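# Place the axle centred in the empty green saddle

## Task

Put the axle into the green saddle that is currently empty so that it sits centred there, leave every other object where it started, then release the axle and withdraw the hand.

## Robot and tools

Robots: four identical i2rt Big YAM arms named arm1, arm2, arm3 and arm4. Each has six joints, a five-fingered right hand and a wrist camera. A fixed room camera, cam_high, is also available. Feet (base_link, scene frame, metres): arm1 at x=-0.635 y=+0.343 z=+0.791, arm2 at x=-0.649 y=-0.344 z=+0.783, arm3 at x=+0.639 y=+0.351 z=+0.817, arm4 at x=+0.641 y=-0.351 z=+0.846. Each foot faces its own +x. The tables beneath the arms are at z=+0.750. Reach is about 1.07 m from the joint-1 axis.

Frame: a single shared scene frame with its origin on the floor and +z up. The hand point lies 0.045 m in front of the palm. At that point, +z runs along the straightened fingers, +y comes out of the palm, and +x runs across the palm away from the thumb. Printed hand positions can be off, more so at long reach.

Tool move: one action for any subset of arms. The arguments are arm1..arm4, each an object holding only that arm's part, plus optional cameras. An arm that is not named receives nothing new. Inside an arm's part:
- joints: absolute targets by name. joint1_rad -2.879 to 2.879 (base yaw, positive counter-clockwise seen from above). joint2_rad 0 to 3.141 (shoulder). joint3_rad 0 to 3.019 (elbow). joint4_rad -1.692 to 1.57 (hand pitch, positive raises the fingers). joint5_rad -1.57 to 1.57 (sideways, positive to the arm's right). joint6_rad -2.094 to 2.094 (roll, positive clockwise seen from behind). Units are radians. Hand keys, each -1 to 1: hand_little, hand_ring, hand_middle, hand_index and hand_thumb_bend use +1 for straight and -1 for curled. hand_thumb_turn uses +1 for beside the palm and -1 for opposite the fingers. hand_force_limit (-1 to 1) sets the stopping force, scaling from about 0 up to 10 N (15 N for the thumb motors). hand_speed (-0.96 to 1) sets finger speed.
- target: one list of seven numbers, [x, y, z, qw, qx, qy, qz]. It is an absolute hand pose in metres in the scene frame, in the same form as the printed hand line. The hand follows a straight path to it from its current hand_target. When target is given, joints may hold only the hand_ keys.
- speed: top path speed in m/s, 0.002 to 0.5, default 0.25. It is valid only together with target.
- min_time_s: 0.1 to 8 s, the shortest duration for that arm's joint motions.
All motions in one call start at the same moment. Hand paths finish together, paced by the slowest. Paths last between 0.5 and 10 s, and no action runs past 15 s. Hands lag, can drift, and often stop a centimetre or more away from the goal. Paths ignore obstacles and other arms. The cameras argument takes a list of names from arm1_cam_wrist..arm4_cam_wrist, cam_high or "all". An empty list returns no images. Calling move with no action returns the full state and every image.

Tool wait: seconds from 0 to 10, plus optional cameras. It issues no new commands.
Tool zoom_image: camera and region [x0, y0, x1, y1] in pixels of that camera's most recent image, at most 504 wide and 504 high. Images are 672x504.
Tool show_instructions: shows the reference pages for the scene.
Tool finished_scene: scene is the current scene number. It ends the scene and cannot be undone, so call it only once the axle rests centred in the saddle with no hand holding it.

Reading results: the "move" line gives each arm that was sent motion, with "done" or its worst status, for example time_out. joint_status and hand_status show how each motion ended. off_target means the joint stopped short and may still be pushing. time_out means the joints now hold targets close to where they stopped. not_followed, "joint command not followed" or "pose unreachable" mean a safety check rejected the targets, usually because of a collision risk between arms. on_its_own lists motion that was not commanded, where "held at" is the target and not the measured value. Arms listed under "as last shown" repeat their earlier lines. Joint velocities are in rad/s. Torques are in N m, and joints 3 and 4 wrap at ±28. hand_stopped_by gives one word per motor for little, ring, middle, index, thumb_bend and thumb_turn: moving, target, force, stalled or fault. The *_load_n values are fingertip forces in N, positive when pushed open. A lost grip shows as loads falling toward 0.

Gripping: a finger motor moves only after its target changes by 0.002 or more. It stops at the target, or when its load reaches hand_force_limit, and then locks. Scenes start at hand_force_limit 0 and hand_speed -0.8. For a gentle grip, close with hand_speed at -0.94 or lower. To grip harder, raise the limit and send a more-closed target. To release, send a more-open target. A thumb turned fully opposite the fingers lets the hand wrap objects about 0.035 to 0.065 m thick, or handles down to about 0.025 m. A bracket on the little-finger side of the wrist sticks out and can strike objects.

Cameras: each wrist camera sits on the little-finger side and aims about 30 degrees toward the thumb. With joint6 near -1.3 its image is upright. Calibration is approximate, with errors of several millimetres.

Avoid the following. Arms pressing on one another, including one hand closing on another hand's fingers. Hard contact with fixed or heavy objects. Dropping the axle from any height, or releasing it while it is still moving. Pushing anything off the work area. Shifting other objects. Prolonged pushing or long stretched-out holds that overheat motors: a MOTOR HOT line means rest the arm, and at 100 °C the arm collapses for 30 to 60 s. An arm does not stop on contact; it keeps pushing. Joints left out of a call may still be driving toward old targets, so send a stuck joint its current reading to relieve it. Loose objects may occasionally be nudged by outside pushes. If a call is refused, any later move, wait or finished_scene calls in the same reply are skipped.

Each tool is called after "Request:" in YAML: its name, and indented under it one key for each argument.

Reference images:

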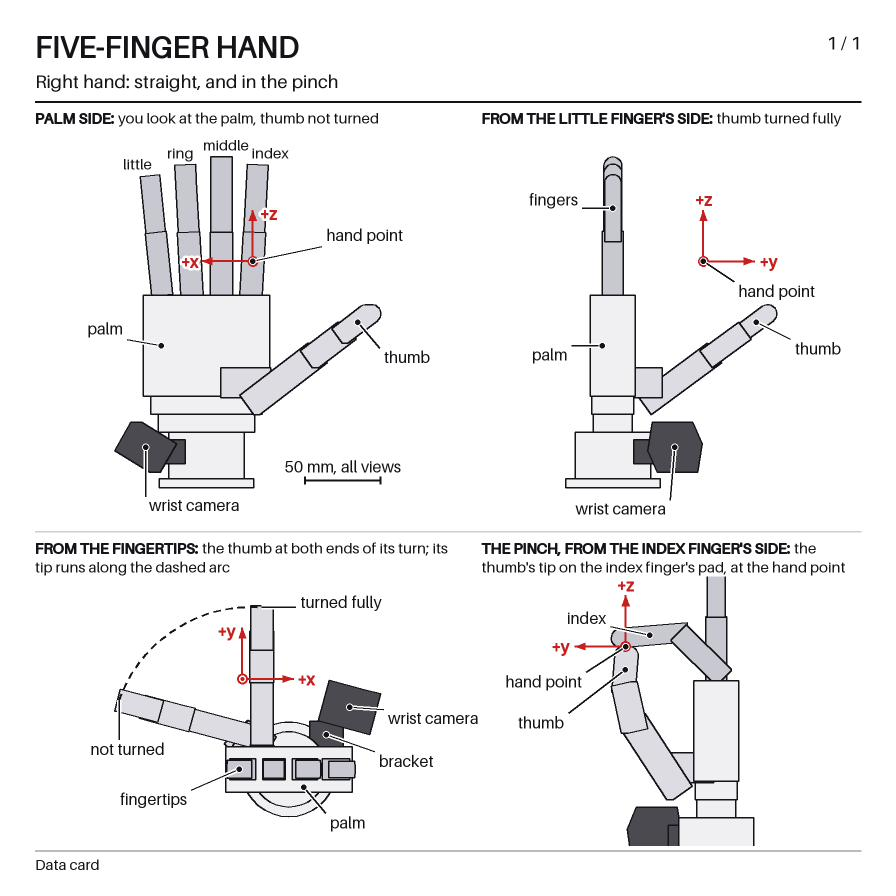

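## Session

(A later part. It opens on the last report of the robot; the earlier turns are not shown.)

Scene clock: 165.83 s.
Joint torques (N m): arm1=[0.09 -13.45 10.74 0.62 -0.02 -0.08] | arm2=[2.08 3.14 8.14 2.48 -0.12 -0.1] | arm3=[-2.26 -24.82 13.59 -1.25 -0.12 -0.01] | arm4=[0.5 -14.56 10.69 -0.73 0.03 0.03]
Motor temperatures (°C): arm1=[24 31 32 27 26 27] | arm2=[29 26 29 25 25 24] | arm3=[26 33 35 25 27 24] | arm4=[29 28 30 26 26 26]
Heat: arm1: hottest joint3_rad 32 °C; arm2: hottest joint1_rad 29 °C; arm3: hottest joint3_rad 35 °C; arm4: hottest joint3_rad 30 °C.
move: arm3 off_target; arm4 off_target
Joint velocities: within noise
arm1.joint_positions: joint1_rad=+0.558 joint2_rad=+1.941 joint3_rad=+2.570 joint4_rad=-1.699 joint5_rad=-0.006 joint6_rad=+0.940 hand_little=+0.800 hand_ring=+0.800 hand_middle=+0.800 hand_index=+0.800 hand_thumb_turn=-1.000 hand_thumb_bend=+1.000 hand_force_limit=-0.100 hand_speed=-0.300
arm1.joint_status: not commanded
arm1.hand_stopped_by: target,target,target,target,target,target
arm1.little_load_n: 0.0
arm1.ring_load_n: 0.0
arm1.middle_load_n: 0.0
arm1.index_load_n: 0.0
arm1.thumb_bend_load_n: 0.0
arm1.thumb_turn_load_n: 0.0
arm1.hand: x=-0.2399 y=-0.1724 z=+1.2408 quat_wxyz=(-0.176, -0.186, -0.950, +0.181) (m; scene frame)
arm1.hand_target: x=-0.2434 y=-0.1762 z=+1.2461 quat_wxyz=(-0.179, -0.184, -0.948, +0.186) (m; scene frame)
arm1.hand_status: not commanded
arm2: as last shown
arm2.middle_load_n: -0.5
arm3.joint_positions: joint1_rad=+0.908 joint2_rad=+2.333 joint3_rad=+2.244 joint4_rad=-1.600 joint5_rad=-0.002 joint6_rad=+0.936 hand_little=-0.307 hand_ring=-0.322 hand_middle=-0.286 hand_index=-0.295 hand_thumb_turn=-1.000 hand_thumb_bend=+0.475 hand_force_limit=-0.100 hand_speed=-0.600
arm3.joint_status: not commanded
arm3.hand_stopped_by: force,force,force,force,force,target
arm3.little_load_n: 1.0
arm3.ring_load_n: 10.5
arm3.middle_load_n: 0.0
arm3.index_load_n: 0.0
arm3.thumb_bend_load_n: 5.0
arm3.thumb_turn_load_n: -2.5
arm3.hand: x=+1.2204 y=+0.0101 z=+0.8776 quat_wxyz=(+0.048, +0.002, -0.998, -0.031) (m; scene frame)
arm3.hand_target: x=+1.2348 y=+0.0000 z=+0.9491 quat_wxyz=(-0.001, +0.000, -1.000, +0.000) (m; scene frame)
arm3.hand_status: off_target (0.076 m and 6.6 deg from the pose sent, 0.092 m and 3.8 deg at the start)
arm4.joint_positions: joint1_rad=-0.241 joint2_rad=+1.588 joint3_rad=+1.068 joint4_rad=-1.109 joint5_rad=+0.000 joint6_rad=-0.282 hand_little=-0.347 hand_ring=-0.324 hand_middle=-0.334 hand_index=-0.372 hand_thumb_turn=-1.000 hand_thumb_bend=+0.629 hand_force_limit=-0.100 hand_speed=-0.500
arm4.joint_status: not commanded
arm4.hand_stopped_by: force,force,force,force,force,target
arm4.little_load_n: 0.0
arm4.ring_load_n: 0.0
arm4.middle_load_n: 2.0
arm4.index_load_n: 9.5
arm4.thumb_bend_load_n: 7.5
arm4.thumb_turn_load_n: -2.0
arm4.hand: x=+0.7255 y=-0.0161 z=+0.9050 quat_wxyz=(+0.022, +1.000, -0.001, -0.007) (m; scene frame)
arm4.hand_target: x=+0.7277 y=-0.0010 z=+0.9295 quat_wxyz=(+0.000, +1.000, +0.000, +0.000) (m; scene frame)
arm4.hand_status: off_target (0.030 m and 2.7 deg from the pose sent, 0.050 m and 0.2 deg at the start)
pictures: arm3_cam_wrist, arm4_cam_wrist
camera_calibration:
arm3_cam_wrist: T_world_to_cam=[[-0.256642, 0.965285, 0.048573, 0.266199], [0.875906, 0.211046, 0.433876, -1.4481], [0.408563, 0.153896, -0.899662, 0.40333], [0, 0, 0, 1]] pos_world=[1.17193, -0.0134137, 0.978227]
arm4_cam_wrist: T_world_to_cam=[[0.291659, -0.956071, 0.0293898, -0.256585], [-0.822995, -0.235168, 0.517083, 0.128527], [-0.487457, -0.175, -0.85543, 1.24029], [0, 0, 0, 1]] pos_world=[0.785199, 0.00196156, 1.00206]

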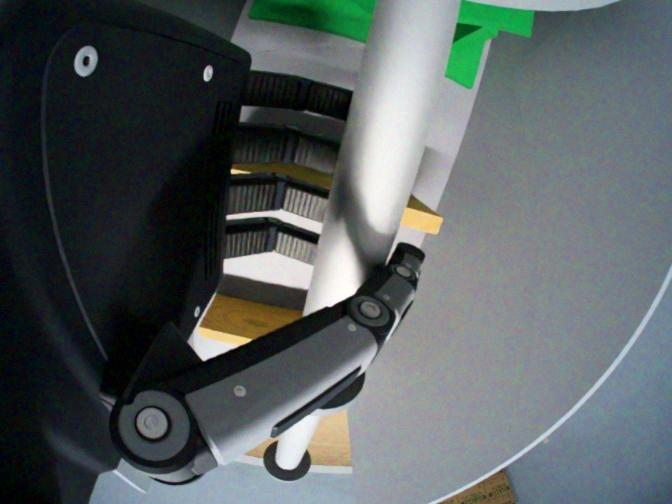

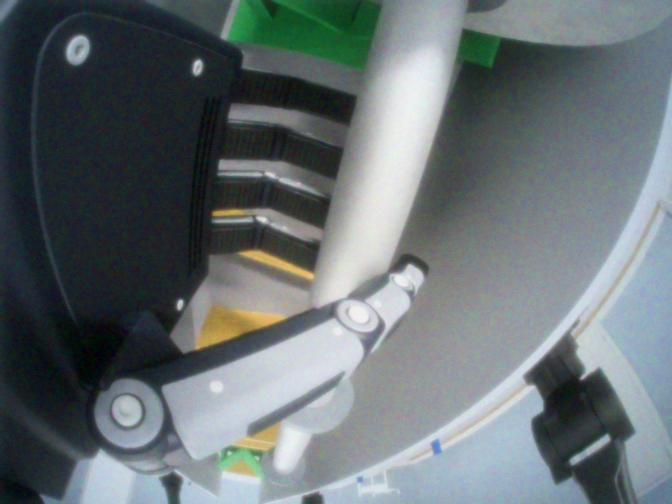

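Request:
move:
  arm4: {"target": [0.7185, 0.004, 0.91, 0, 1, 0, 0], "speed": 0.06}
  arm3: {"target": [1.229, -0.006, 0.935, 0, 0, 1, 0], "speed": 0.06}
  cameras: ["arm3_cam_wrist", "arm4_cam_wrist"]

Scene clock: 169.67 s.
Joint torques (N m): arm1=[0.56 -13.8 10.82 0.72 -0.04 -0.09] | arm2=[2.14 3.14 8.12 2.56 -0.11 -0.09] | arm3=[-2.49 -25.88 9.28 0.29 -0.17 -0.06] | arm4=[1.55 -12.86 8.84 0.38 -0.14 0.06]
Motor temperatures (°C): arm1=[24 31 32 27 26 27] | arm2=[29 26 29 25 25 24] | arm3=[26 33 35 25 27 24] | arm4=[29 28 30 26 26 26]
Heat: arm1: hottest joint3_rad 32 °C; arm2: hottest joint1_rad 29 °C; arm3: hottest joint3_rad 35 °C; arm4: hottest joint3_rad 30 °C.
move: arm3 off_target; arm4 off_target
Joint velocities: within noise
arm1, arm2: as last shown
arm2.middle_load_n: 0.0
arm3.joint_positions: joint1_rad=+0.899 joint2_rad=+2.333 joint3_rad=+2.244 joint4_rad=-1.582 joint5_rad=+0.000 joint6_rad=+0.933 hand_little=-0.307 hand_ring=-0.322 hand_middle=-0.286 hand_index=-0.295 hand_thumb_turn=-1.000 hand_thumb_bend=+0.474 hand_force_limit=-0.100 hand_speed=-0.600
arm3.joint_status: not commanded
arm3.hand_stopped_by: force,force,force,force,force,target
arm3.little_load_n: 0.0
arm3.ring_load_n: 8.5
arm3.middle_load_n: 0.0
arm3.index_load_n: 0.5
arm3.thumb_bend_load_n: -0.5
arm3.thumb_turn_load_n: 0.0
arm3.hand: x=+1.2207 y=+0.0017 z=+0.8769 quat_wxyz=(+0.041, -0.001, -0.999, -0.026) (m; scene frame)
arm3.hand_target: x=+1.2274 y=-0.0046 z=+0.9340 quat_wxyz=(+0.000, +0.000, -1.000, +0.000) (m; scene frame)
arm3.hand_status: off_target (0.059 m and 5.5 deg from the pose sent, 0.060 m and 6.6 deg at the start)
arm4.joint_positions: joint1_rad=-0.230 joint2_rad=+1.594 joint3_rad=+1.068 joint4_rad=-1.087 joint5_rad=+0.004 joint6_rad=-0.261 hand_little=-0.347 hand_ring=-0.324 hand_middle=-0.334 hand_index=-0.372 hand_thumb_turn=-1.000 hand_thumb_bend=+0.629 hand_force_limit=-0.100 hand_speed=-0.500
arm4.joint_status: not commanded
arm4.hand_stopped_by: force,force,force,force,force,target
arm4.little_load_n: 0.0
arm4.ring_load_n: 0.5
arm4.middle_load_n: 3.5
arm4.index_load_n: 9.5
arm4.thumb_bend_load_n: 7.5
arm4.thumb_turn_load_n: -1.0
arm4.hand: x=+0.7225 y=-0.0095 z=+0.9011 quat_wxyz=(+0.015, +1.000, -0.005, -0.003) (m; scene frame)
arm4.hand_target: x=+0.7184 y=+0.0036 z=+0.9101 quat_wxyz=(+0.000, +1.000, +0.000, +0.000) (m; scene frame)
arm4.hand_status: off_target (0.017 m and 1.9 deg from the pose sent, 0.022 m and 2.6 deg at the start)
pictures: arm3_cam_wrist, arm4_cam_wrist
camera_calibration:
arm3_cam_wrist: T_world_to_cam=[[-0.251968, 0.96716, 0.0333628, 0.282085], [0.870975, 0.211613, 0.443422, -1.44869], [0.4218, 0.140786, -0.895692, 0.384258], [0, 0, 0, 1]] pos_world=[1.17077, -0.0203568, 0.977148]
arm4_cam_wrist: T_world_to_cam=[[0.282815, -0.958992, 0.0187299, -0.233292], [-0.829636, -0.234774, 0.506542, 0.143842], [-0.481372, -0.158797, -0.862012, 1.23831], [0, 0, 0, 1]] pos_world=[0.781404, 0.0066855, 0.998947]

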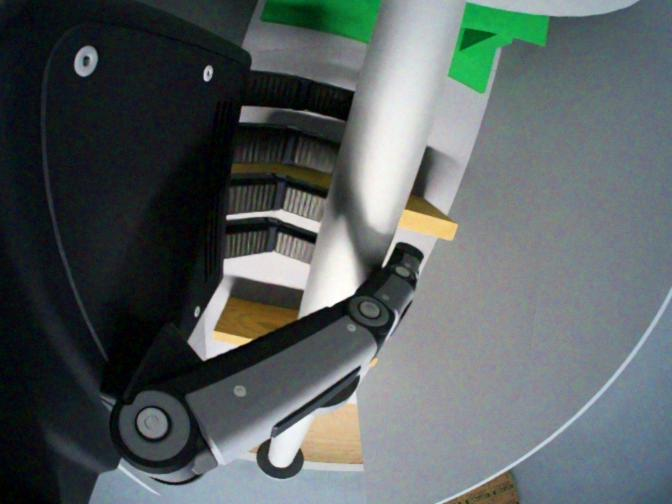

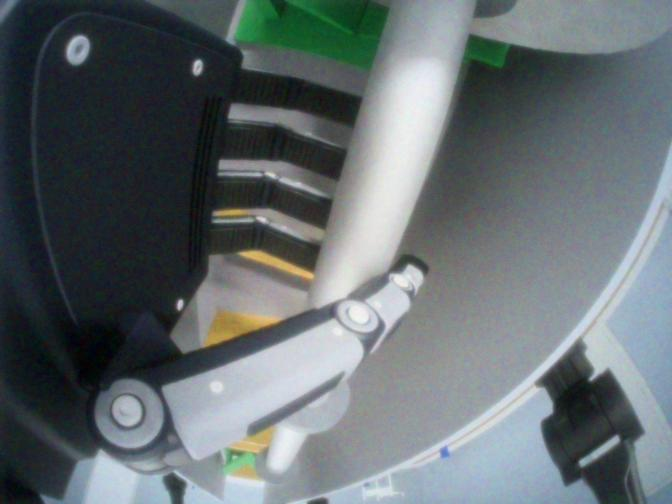

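Request:
move:
  arm4: {"target": [0.7185, 0.007, 0.878, 0, 1, 0, 0], "speed": 0.05}
  arm3: {"target": [1.228, -0.004, 0.895, 0, 0, 1, 0], "speed": 0.06}
  cameras: ["arm3_cam_wrist", "arm4_cam_wrist"]

Scene clock: 171.87 s.
Joint torques (N m): arm1=[0.15 -13.57 10.91 0.69 -0.04 -0.09] | arm2=[2.08 3.02 8.13 2.54 -0.11 -0.1] | arm3=[-2.14 -23.65 8.32 0.77 -0.06 -0.04] | arm4=[1.14 -12.86 6.5 0.69 -0.06 -0.04]
Motor temperatures (°C): arm1=[24 31 32 27 26 27] | arm2=[29 26 29 25 25 24] | arm3=[26 33 35 25 27 24] | arm4=[29 28 30 26 26 26]
Heat: arm1: hottest joint3_rad 32 °C; arm2: hottest joint1_rad 29 °C; arm3: hottest joint3_rad 35 °C; arm4: hottest joint3_rad 30 °C.
move: arm3 off_target; arm4 done
Joint velocities: within noise
arm1, arm2: as last shown
arm3.joint_positions: joint1_rad=+0.900 joint2_rad=+2.310 joint3_rad=+2.157 joint4_rad=-1.491 joint5_rad=-0.004 joint6_rad=+0.933 hand_little=-0.307 hand_ring=-0.322 hand_middle=-0.286 hand_index=-0.295 hand_thumb_turn=-1.000 hand_thumb_bend=+0.474 hand_force_limit=-0.100 hand_speed=-0.600
arm3.joint_status: not commanded
arm3.hand_stopped_by: force,force,force,force,force,target
arm3.little_load_n: 0.5
arm3.ring_load_n: 5.0
arm3.middle_load_n: 0.0
arm3.index_load_n: 0.0
arm3.thumb_bend_load_n: 0.0
arm3.thumb_turn_load_n: 0.0
arm3.hand: x=+1.2202 y=+0.0034 z=+0.8584 quat_wxyz=(+0.030, -0.001, -0.999, -0.019) (m; scene frame)
arm3.hand_target: x=+1.2273 y=-0.0033 z=+0.8947 quat_wxyz=(+0.000, +0.000, -1.000, +0.000) (m; scene frame)
arm3.hand_status: off_target (0.038 m and 4.1 deg from the pose sent, 0.020 m and 5.5 deg at the start)
arm4.joint_positions: joint1_rad=-0.223 joint2_rad=+1.642 joint3_rad=+1.062 joint4_rad=-1.009 joint5_rad=+0.002 joint6_rad=-0.251 hand_little=-0.347 hand_ring=-0.324 hand_middle=-0.334 hand_index=-0.372 hand_thumb_turn=-1.000 hand_thumb_bend=+0.629 hand_force_limit=-0.100 hand_speed=-0.500
arm4.joint_status: not commanded
arm4.hand_stopped_by: force,force,force,force,force,target
arm4.little_load_n: 0.0
arm4.ring_load_n: 0.0
arm4.middle_load_n: 2.0
arm4.index_load_n: 9.5
arm4.thumb_bend_load_n: 6.0
arm4.thumb_turn_load_n: 2.0
arm4.hand: x=+0.7229 y=+0.0049 z=+0.8782 quat_wxyz=(+0.003, +1.000, -0.007, +0.000) (m; scene frame)
arm4.hand_target: x=+0.7185 y=+0.0069 z=+0.8780 quat_wxyz=(+0.000, +1.000, +0.000, +0.000) (m; scene frame)
arm4.hand_status: done (0.005 m and 0.8 deg from the pose sent, 0.029 m and 1.8 deg at the start)
pictures: arm3_cam_wrist, arm4_cam_wrist
camera_calibration:
arm3_cam_wrist: T_world_to_cam=[[-0.253227, 0.967277, 0.0158216, 0.297546], [0.860731, 0.217808, 0.46011, -1.4422], [0.441608, 0.130131, -0.887721, 0.336617], [0, 0, 0, 1]] pos_world=[1.16804, -0.0174919, 0.957683]
arm4_cam_wrist: T_world_to_cam=[[0.279804, -0.960052, -0.00329393, -0.197671], [-0.832881, -0.244444, 0.496544, 0.170494], [-0.477513, -0.136191, -0.868005, 1.22342], [0, 0, 0, 1]] pos_world=[0.781509, 0.0185206, 0.976627]

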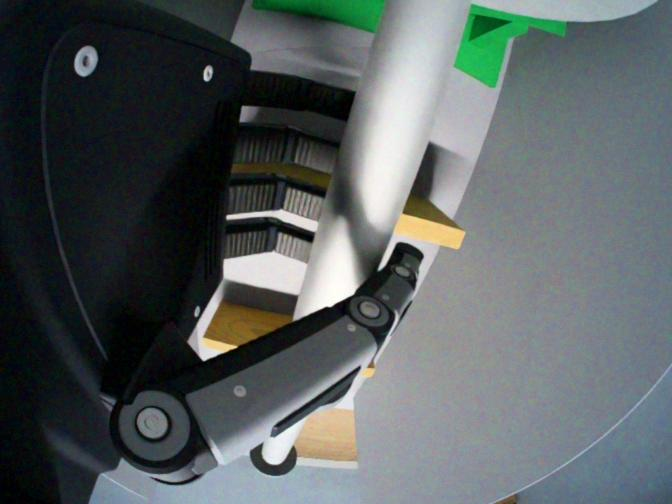

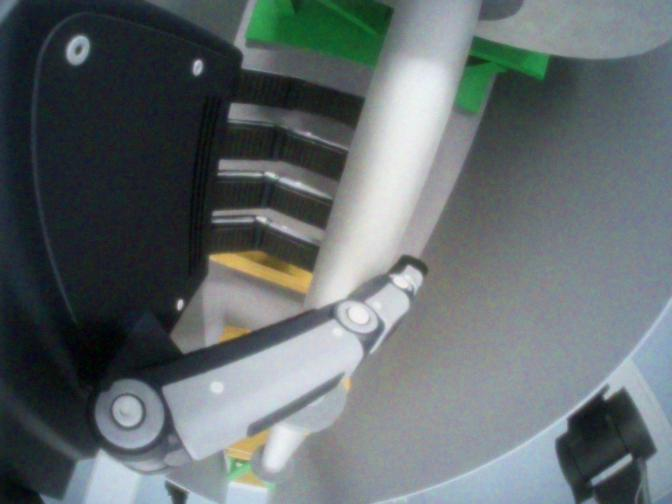

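Request:
move:
  arm4: {"joints": {"hand_thumb_bend": 1, "hand_little": 0.2, "hand_ring": 0.2, "hand_middle": 0.2, "hand_index": 0.2, "hand_speed": -0.4}}
  arm3: {"joints": {"hand_thumb_bend": 1, "hand_little": 0.1, "hand_ring": 0.1, "hand_middle": 0.1, "hand_index": 0.1, "hand_speed": -0.4}}
  cameras: ["arm3_cam_wrist", "arm4_cam_wrist"]

Scene clock: 174.67 s.
Joint torques (N m): arm1=[0.44 -13.45 10.77 0.64 0 -0.06] | arm2=[2.02 3.14 8.13 2.51 -0.12 -0.1] | arm3=[-2.43 -19.66 8.51 0.75 0.07 -0.04] | arm4=[1.08 -12.92 6.52 0.69 -0.04 -0.04]
Motor temperatures (°C): arm1=[24 31 32 27 26 27] | arm2=[29 26 29 25 25 24] | arm3=[26 33 35 25 27 24] | arm4=[29 28 30 26 26 26]
Heat: arm1: hottest joint3_rad 32 °C; arm2: hottest joint1_rad 29 °C; arm3: hottest joint3_rad 35 °C; arm4: hottest joint3_rad 30 °C.
move: arm3 done; arm4 done
Joint velocities: within noise
arm1, arm2: as last shown
arm3.joint_positions: joint1_rad=+0.900 joint2_rad=+2.261 joint3_rad=+2.157 joint4_rad=-1.489 joint5_rad=-0.006 joint6_rad=+0.933 hand_little=+0.100 hand_ring=+0.100 hand_middle=+0.100 hand_index=+0.100 hand_thumb_turn=-1.000 hand_thumb_bend=+1.000 hand_force_limit=-0.100 hand_speed=-0.400
arm3.joint_status: all done
arm3.hand_stopped_by: target,target,target,target,target,target
arm3.little_load_n: 0.0
arm3.ring_load_n: 1.0
arm3.middle_load_n: 0.0
arm3.index_load_n: 0.0
arm3.thumb_bend_load_n: 0.0
arm3.thumb_turn_load_n: 0.0
arm3.hand: x=+1.2239 y=+0.0015 z=+0.8907 quat_wxyz=(+0.009, -0.001, -1.000, -0.005) (m; scene frame)
arm3.hand_target: x=+1.2272 y=-0.0033 z=+0.8947 quat_wxyz=(+0.000, +0.000, -1.000, +0.000) (m; scene frame)
arm3.hand_status: not commanded
arm4.joint_positions: joint1_rad=-0.222 joint2_rad=+1.642 joint3_rad=+1.062 joint4_rad=-1.009 joint5_rad=+0.002 joint6_rad=-0.251 hand_little=+0.200 hand_ring=+0.200 hand_middle=+0.200 hand_index=+0.200 hand_thumb_turn=-1.000 hand_thumb_bend=+1.000 hand_force_limit=-0.100 hand_speed=-0.400
arm4.joint_status: all done
arm4.hand_stopped_by: target,target,target,target,target,target
arm4.little_load_n: 0.0
arm4.ring_load_n: 0.0
arm4.middle_load_n: 0.0
arm4.index_load_n: 0.0
arm4.thumb_bend_load_n: 0.0
arm4.thumb_turn_load_n: 0.0
arm4.hand: x=+0.7226 y=+0.0050 z=+0.8782 quat_wxyz=(+0.003, +1.000, -0.006, -0.001) (m; scene frame)
arm4.hand_target: x=+0.7186 y=+0.0069 z=+0.8779 quat_wxyz=(+0.000, +1.000, +0.000, +0.000) (m; scene frame)
arm4.hand_status: not commanded
pictures: arm3_cam_wrist, arm4_cam_wrist
camera_calibration:
arm3_cam_wrist: T_world_to_cam=[[-0.253393, 0.967099, -0.0226035, 0.334243], [0.840518, 0.231674, 0.489752, -1.4616], [0.478875, 0.105101, -0.871569, 0.303912], [0, 0, 0, 1]] pos_world=[1.16766, -0.0165739, 0.988256]
arm4_cam_wrist: T_world_to_cam=[[0.280541, -0.959836, -0.00347551, -0.19777], [-0.832506, -0.245124, 0.496838, 0.169641], [-0.477735, -0.13649, -0.867836, 1.22327], [0, 0, 0, 1]] pos_world=[0.781109, 0.0187203, 0.976627]

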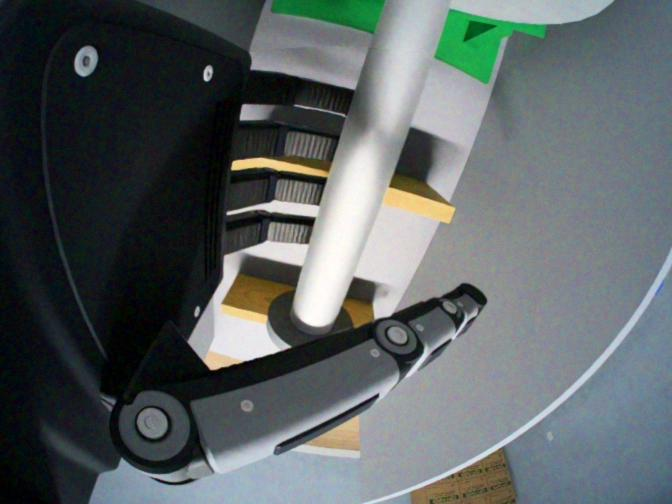

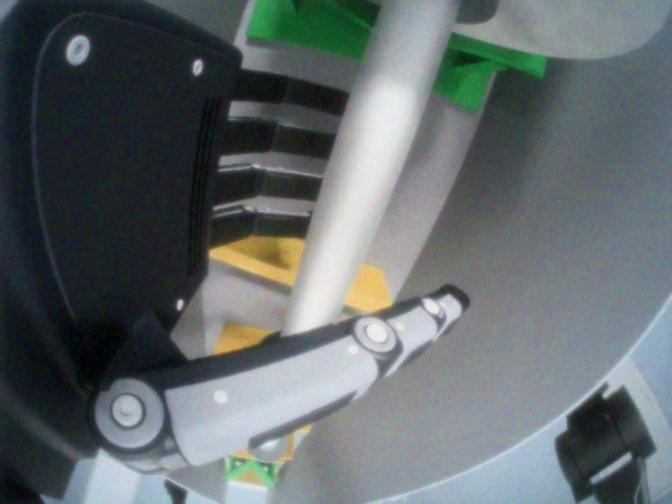

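Request:
move:
  arm4: {"target": [0.7185, 0.012, 0.915, 0, 1, 0, 0], "speed": 0.08, "joints": {"hand_little": 0.6, "hand_ring": 0.6, "hand_middle": 0.6, "hand_index": 0.6, "hand_speed": -0.85}}
  arm3: {"target": [1.227, -0.008, 0.915, 0, 0, 1, 0], "speed": 0.08, "joints": {"hand_little": 0.6, "hand_ring": 0.6, "hand_middle": 0.6, "hand_index": 0.6, "hand_speed": -0.85}}
  cameras: ["arm3_cam_wrist", "arm4_cam_wrist"]

Scene clock: 177.47 s.
Joint torques (N m): arm1=[0.26 -13.51 10.77 0.65 -0.06 -0.1] | arm2=[2.32 3.19 8.09 2.59 -0.13 -0.09] | arm3=[-2.73 -20.01 11.34 -0.12 0.11 -0.1] | arm4=[1.14 -13.04 10.4 0.02 -0.05 0]
Motor temperatures (°C): arm1=[24 31 32 27 26 27] | arm2=[29 26 29 25 25 24] | arm3=[26 33 35 25 27 24] | arm4=[29 28 30 26 26 26]
Heat: arm1: hottest joint3_rad 32 °C; arm2: hottest joint1_rad 29 °C; arm3: hottest joint3_rad 35 °C; arm4: hottest joint3_rad 30 °C.
move: arm3 off_target; arm4 off_target
Joint velocities: within noise
arm1: as last shown
arm2.joint_positions: joint1_rad=+1.992 joint2_rad=+0.614 joint3_rad=+1.401 joint4_rad=-1.408 joint5_rad=-0.185 joint6_rad=-1.123 hand_little=+1.000 hand_ring=+1.000 hand_middle=+1.000 hand_index=+1.000 hand_thumb_turn=+1.000 hand_thumb_bend=+1.000 hand_force_limit=+0.000 hand_speed=-0.800
arm2.joint_status: not commanded
arm2.hand_stopped_by: target,target,target,target,target,target
arm2.little_load_n: 0.0
arm2.ring_load_n: 0.0
arm2.middle_load_n: 0.0
arm2.index_load_n: 0.0
arm2.thumb_bend_load_n: 0.0
arm2.thumb_turn_load_n: 0.0
arm2.hand: x=-0.8457 y=-0.4220 z=+1.2552 quat_wxyz=(-0.380, -0.022, +0.887, -0.263) (m; scene frame)
arm2.hand_target: x=-0.8447 y=-0.4237 z=+1.2653 quat_wxyz=(-0.389, -0.027, +0.881, -0.269) (m; scene frame)
arm2.hand_status: not commanded
arm3.joint_positions: joint1_rad=+0.899 joint2_rad=+2.261 joint3_rad=+2.171 joint4_rad=-1.525 joint5_rad=-0.006 joint6_rad=+0.932 hand_little=+0.600 hand_ring=+0.600 hand_middle=+0.600 hand_index=+0.600 hand_thumb_turn=-1.000 hand_thumb_bend=+1.000 hand_force_limit=-0.100 hand_speed=-0.850
arm3.joint_status: all done
arm3.hand_stopped_by: target,target,target,target,target,target
arm3.little_load_n: 0.0
arm3.ring_load_n: 0.0
arm3.middle_load_n: 0.0
arm3.index_load_n: 0.0
arm3.thumb_bend_load_n: 0.0
arm3.thumb_turn_load_n: 0.0
arm3.hand: x=+1.2196 y=+0.0042 z=+0.8966 quat_wxyz=(+0.017, -0.001, -1.000, -0.011) (m; scene frame)
arm3.hand_target: x=+1.2263 y=-0.0074 z=+0.9151 quat_wxyz=(+0.000, +0.000, -1.000, +0.000) (m; scene frame)
arm3.hand_status: off_target (0.023 m and 2.3 deg from the pose sent, 0.026 m and 1.1 deg at the start)
arm4.joint_positions: joint1_rad=-0.220 joint2_rad=+1.606 joint3_rad=+1.077 joint4_rad=-1.094 joint5_rad=+0.002 joint6_rad=-0.251 hand_little=+0.600 hand_ring=+0.600 hand_middle=+0.600 hand_index=+0.600 hand_thumb_turn=-1.000 hand_thumb_bend=+1.000 hand_force_limit=-0.100 hand_speed=-0.850
arm4.joint_status: all done
arm4.hand_stopped_by: target,target,target,target,target,target
arm4.little_load_n: 0.0
arm4.ring_load_n: 0.0
arm4.middle_load_n: 0.0
arm4.index_load_n: 0.0
arm4.thumb_bend_load_n: -0.5
arm4.thumb_turn_load_n: 0.0
arm4.hand: x=+0.7186 y=-0.0069 z=+0.9001 quat_wxyz=(+0.019, +1.000, -0.005, -0.005) (m; scene frame)
arm4.hand_target: x=+0.7183 y=+0.0114 z=+0.9152 quat_wxyz=(+0.000, +1.000, +0.000, +0.000) (m; scene frame)
arm4.hand_status: off_target (0.024 m and 2.4 deg from the pose sent, 0.038 m and 0.8 deg at the start)
pictures: arm3_cam_wrist, arm4_cam_wrist
camera_calibration:
arm3_cam_wrist: T_world_to_cam=[[-0.253444, 0.967332, -0.00593984, 0.315792], [0.848635, 0.225284, 0.478608, -1.46135], [0.464311, 0.11626, -0.878009, 0.334432], [0, 0, 0, 1]] pos_world=[1.16491, -0.0151374, 0.994926]
arm4_cam_wrist: T_world_to_cam=[[0.282886, -0.958806, 0.0258173, -0.236181], [-0.82746, -0.230345, 0.512105, 0.13523], [-0.485062, -0.16623, -0.858535, 1.23549], [0, 0, 0, 1]] pos_world=[0.777999, 0.0100738, 0.997556]

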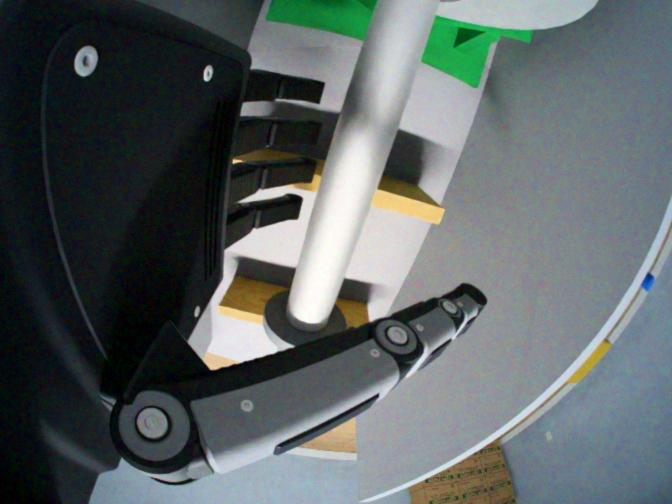

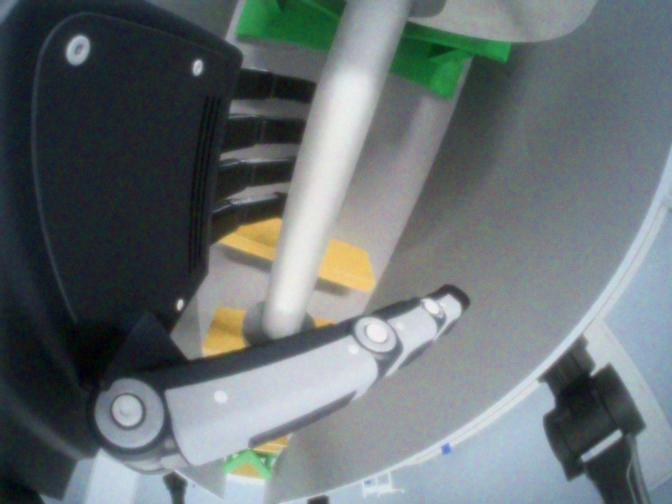

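Request:
move:
  arm4: {"joints": {"hand_little": 0.9, "hand_ring": 0.9, "hand_middle": 0.9, "hand_index": 0.9, "hand_speed": -0.5}}
  arm3: {"joints": {"hand_little": 0.8, "hand_ring": 0.8, "hand_middle": 0.8, "hand_index": 0.8, "hand_speed": -0.5}}

Request:
move:
  arm4: {"target": [0.712, 0.01, 1.04, 0, 1, 0, 0], "speed": 0.15}
  arm3: {"target": [1.225, -0.006, 1.06, 0, 0, 1, 0], "speed": 0.15}
  cameras: ["arm3_cam_wrist", "arm4_cam_wrist", "cam_high"]

Request:
zoom_image:
  camera: "arm3_cam_wrist"
  region: [200, 0, 500, 340]

Request:
zoom_image:
  camera: "arm4_cam_wrist"
  region: [200, 0, 500, 340]

Request:
zoom_image:
  camera: "cam_high"
  region: [80, 180, 320, 340]

Scene clock: 180.20 s.
Joint torques (N m): arm1=[0.21 -13.45 10.76 0.7 -0.06 -0.07] | arm2=[1.9 3.14 8.1 2.56 -0.12 -0.1] | arm3=[-2.78 -19.43 11.34 -0.06 0.08 -0.11] | arm4=[1.08 -12.98 10.4 0.02 -0.06 0]
Motor temperatures (°C): arm1=[24 31 32 27 26 27] | arm2=[29 26 29 25 25 24] | arm3=[26 32 35 25 27 24] | arm4=[29 28 30 26 26 26]
Heat: arm1: hottest joint3_rad 32 °C; arm2: hottest joint1_rad 29 °C; arm3: hottest joint3_rad 35 °C; arm4: hottest joint3_rad 30 °C.
move: arm3 done; arm4 done
Joint velocities: within noise
arm1, arm2: as last shown
arm3.joint_positions: joint1_rad=+0.898 joint2_rad=+2.261 joint3_rad=+2.171 joint4_rad=-1.525 joint5_rad=-0.006 joint6_rad=+0.932 hand_little=+0.800 hand_ring=+0.800 hand_middle=+0.800 hand_index=+0.800 hand_thumb_turn=-1.000 hand_thumb_bend=+1.000 hand_force_limit=-0.100 hand_speed=-0.500
arm3.joint_status: all done
arm3.hand_stopped_by: target,target,target,target,target,target
arm3.little_load_n: 0.0
arm3.ring_load_n: 0.0
arm3.middle_load_n: 0.0
arm3.index_load_n: 0.0
arm3.thumb_bend_load_n: -0.5
arm3.thumb_turn_load_n: 0.0
arm3.hand: x=+1.2194 y=+0.0040 z=+0.8966 quat_wxyz=(+0.017, -0.001, -1.000, -0.011) (m; scene frame)
arm3.hand_target: x=+1.2262 y=-0.0076 z=+0.9151 quat_wxyz=(+0.000, +0.000, -1.000, +0.000) (m; scene frame)
arm3.hand_status: not commanded
arm4.joint_positions: joint1_rad=-0.220 joint2_rad=+1.606 joint3_rad=+1.077 joint4_rad=-1.094 joint5_rad=+0.002 joint6_rad=-0.251 hand_little=+0.900 hand_ring=+0.900 hand_middle=+0.900 hand_index=+0.900 hand_thumb_turn=-1.000 hand_thumb_bend=+1.000 hand_force_limit=-0.100 hand_speed=-0.500
arm4.joint_status: all done
arm4.hand_stopped_by: target,target,target,target,target,target
arm4.little_load_n: 0.5
arm4.ring_load_n: 0.0
arm4.middle_load_n: 0.0
arm4.index_load_n: 0.0
arm4.thumb_bend_load_n: 0.0
arm4.thumb_turn_load_n: 0.0
arm4.hand: x=+0.7185 y=-0.0070 z=+0.9001 quat_wxyz=(+0.020, +1.000, -0.005, -0.005) (m; scene frame)
arm4.hand_target: x=+0.7183 y=+0.0114 z=+0.9152 quat_wxyz=(+0.000, +1.000, +0.000, +0.000) (m; scene frame)
arm4.hand_status: not commanded
pictures: none

Scene clock: 181.93 s.
Joint torques (N m): arm1=[0.03 -13.33 10.73 0.72 -0.03 -0.1] | arm2=[1.96 2.96 8.09 2.62 -0.14 -0.08] | arm3=[-2.73 -18.43 11.02 0.18 0.03 0.06] | arm4=[1.14 -11.99 11.77 0.01 -0.07 0.11]
Motor temperatures (°C): arm1=[24 31 32 27 26 27] | arm2=[29 26 29 25 25 24] | arm3=[26 32 35 25 27 24] | arm4=[29 28 30 26 26 26]
Heat: arm1: hottest joint3_rad 32 °C; arm2: hottest joint1_rad 29 °C; arm3: hottest joint3_rad 35 °C; arm4: hottest joint3_rad 30 °C.
move: arm3 off_target; arm4 off_target
Joint velocities: within noise
arm1, arm2: as last shown
arm1.thumb_turn_load_n: -0.5
arm3.joint_positions: joint1_rad=+0.893 joint2_rad=+2.161 joint3_rad=+2.385 joint4_rad=-1.700 joint5_rad=-0.022 joint6_rad=+0.932 hand_little=+0.800 hand_ring=+0.800 hand_middle=+0.800 hand_index=+0.800 hand_thumb_turn=-1.000 hand_thumb_bend=+1.000 hand_force_limit=-0.100 hand_speed=-0.500
arm3.joint_status: not commanded
arm3.hand_stopped_by: target,target,target,target,target,target
arm3.little_load_n: 0.0
arm3.ring_load_n: 0.0
arm3.middle_load_n: -0.5
arm3.index_load_n: 0.0
arm3.thumb_bend_load_n: 0.0
arm3.thumb_turn_load_n: 0.0
arm3.hand: x=+1.2217 y=+0.0026 z=+1.0443 quat_wxyz=(-0.043, -0.003, -0.999, +0.024) (m; scene frame)
arm3.hand_target: x=+1.2241 y=-0.0052 z=+1.0594 quat_wxyz=(-0.057, -0.008, -0.998, +0.033) (m; scene frame)
arm3.hand_status: off_target (0.018 m and 5.7 deg from the pose sent, 0.164 m and 2.3 deg at the start; a joint's target at an end of its range on 36 of 52 steps)
arm4.joint_positions: joint1_rad=-0.207 joint2_rad=+1.494 joint3_rad=+1.292 joint4_rad=-1.421 joint5_rad=+0.002 joint6_rad=-0.247 hand_little=+0.900 hand_ring=+0.900 hand_middle=+0.900 hand_index=+0.900 hand_thumb_turn=-1.000 hand_thumb_bend=+1.000 hand_force_limit=-0.100 hand_speed=-0.500
arm4.joint_status: not commanded
arm4.hand_stopped_by: target,target,target,target,target,target
arm4.little_load_n: 0.0
arm4.ring_load_n: 0.0
arm4.middle_load_n: 0.0
arm4.index_load_n: 0.0
arm4.thumb_bend_load_n: 0.0
arm4.thumb_turn_load_n: 0.0
arm4.hand: x=+0.7141 y=-0.0054 z=+1.0233 quat_wxyz=(+0.019, +1.000, -0.001, -0.005) (m; scene frame)
arm4.hand_target: x=+0.7118 y=+0.0092 z=+1.0399 quat_wxyz=(+0.000, +1.000, +0.000, +0.000) (m; scene frame)
arm4.hand_status: off_target (0.023 m and 2.3 deg from the pose sent, 0.141 m and 2.4 deg at the start)
pictures: arm3_cam_wrist, arm4_cam_wrist, cam_high
camera_calibration:
arm3_cam_wrist: T_world_to_cam=[[-0.242427, 0.964545, -0.104318, 0.407986], [0.787302, 0.258423, 0.559798, -1.54346], [0.566908, 0.053581, -0.822036, 0.279641], [0, 0, 0, 1]] pos_world=[1.15554, -0.00964078, 1.13646]
arm4_cam_wrist: T_world_to_cam=[[0.29159, -0.956199, 0.0256558, -0.242705], [-0.825554, -0.238022, 0.511669, 0.0677711], [-0.483151, -0.170378, -0.858799, 1.33827], [0, 0, 0, 1]] pos_world=[0.773306, 0.0120688, 1.12086]

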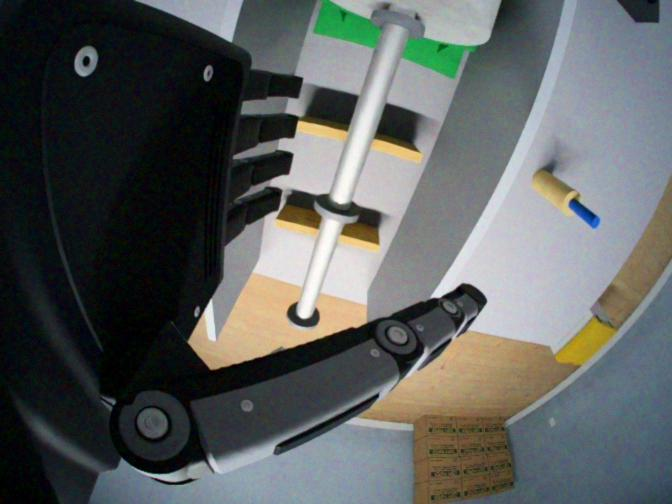

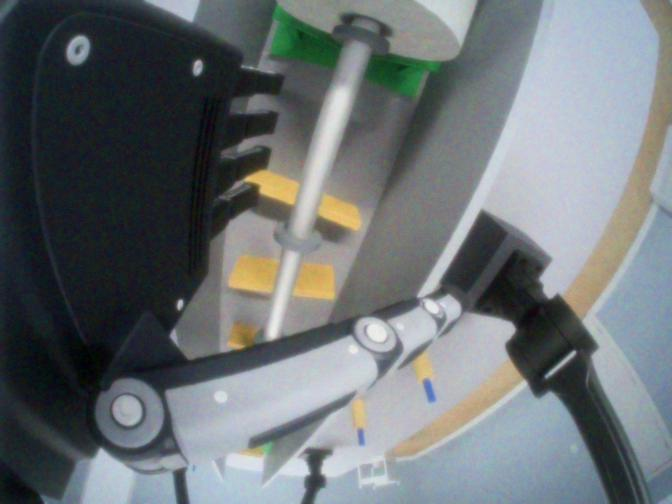

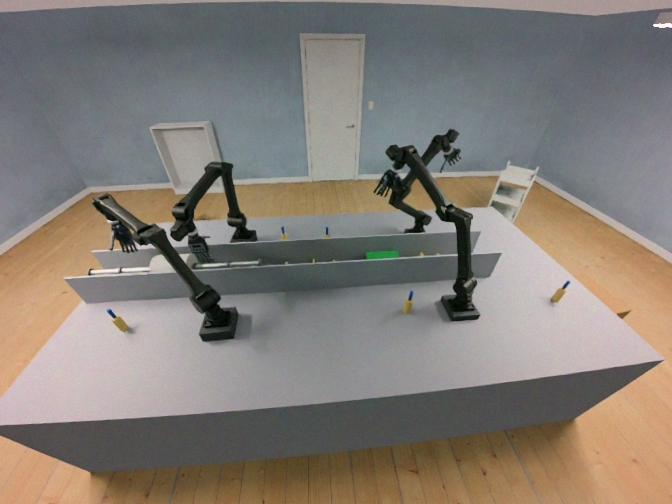

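Scaled by 1.482 from the camera's 672x504 image, which has a finer 960x720 frame.

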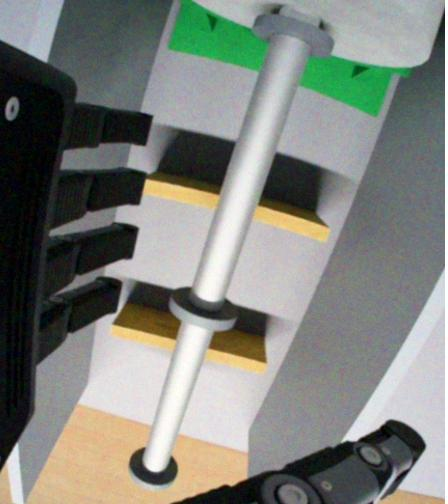

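Scaled by 1.482 from the camera's 672x504 image, which has a finer 960x720 frame.

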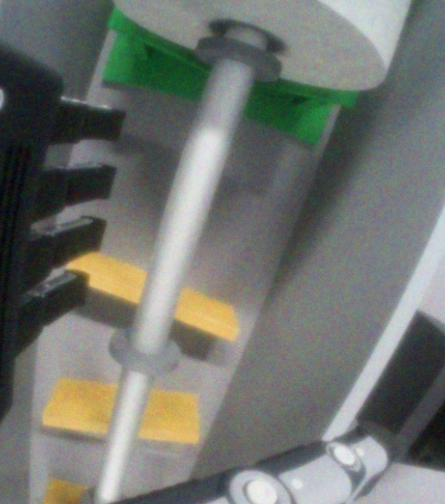

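Scaled by 2.100.

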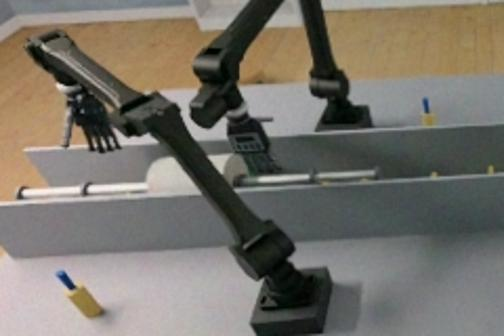

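Request:
finished_scene:
  scene: 2

The scene is finished: the task was done.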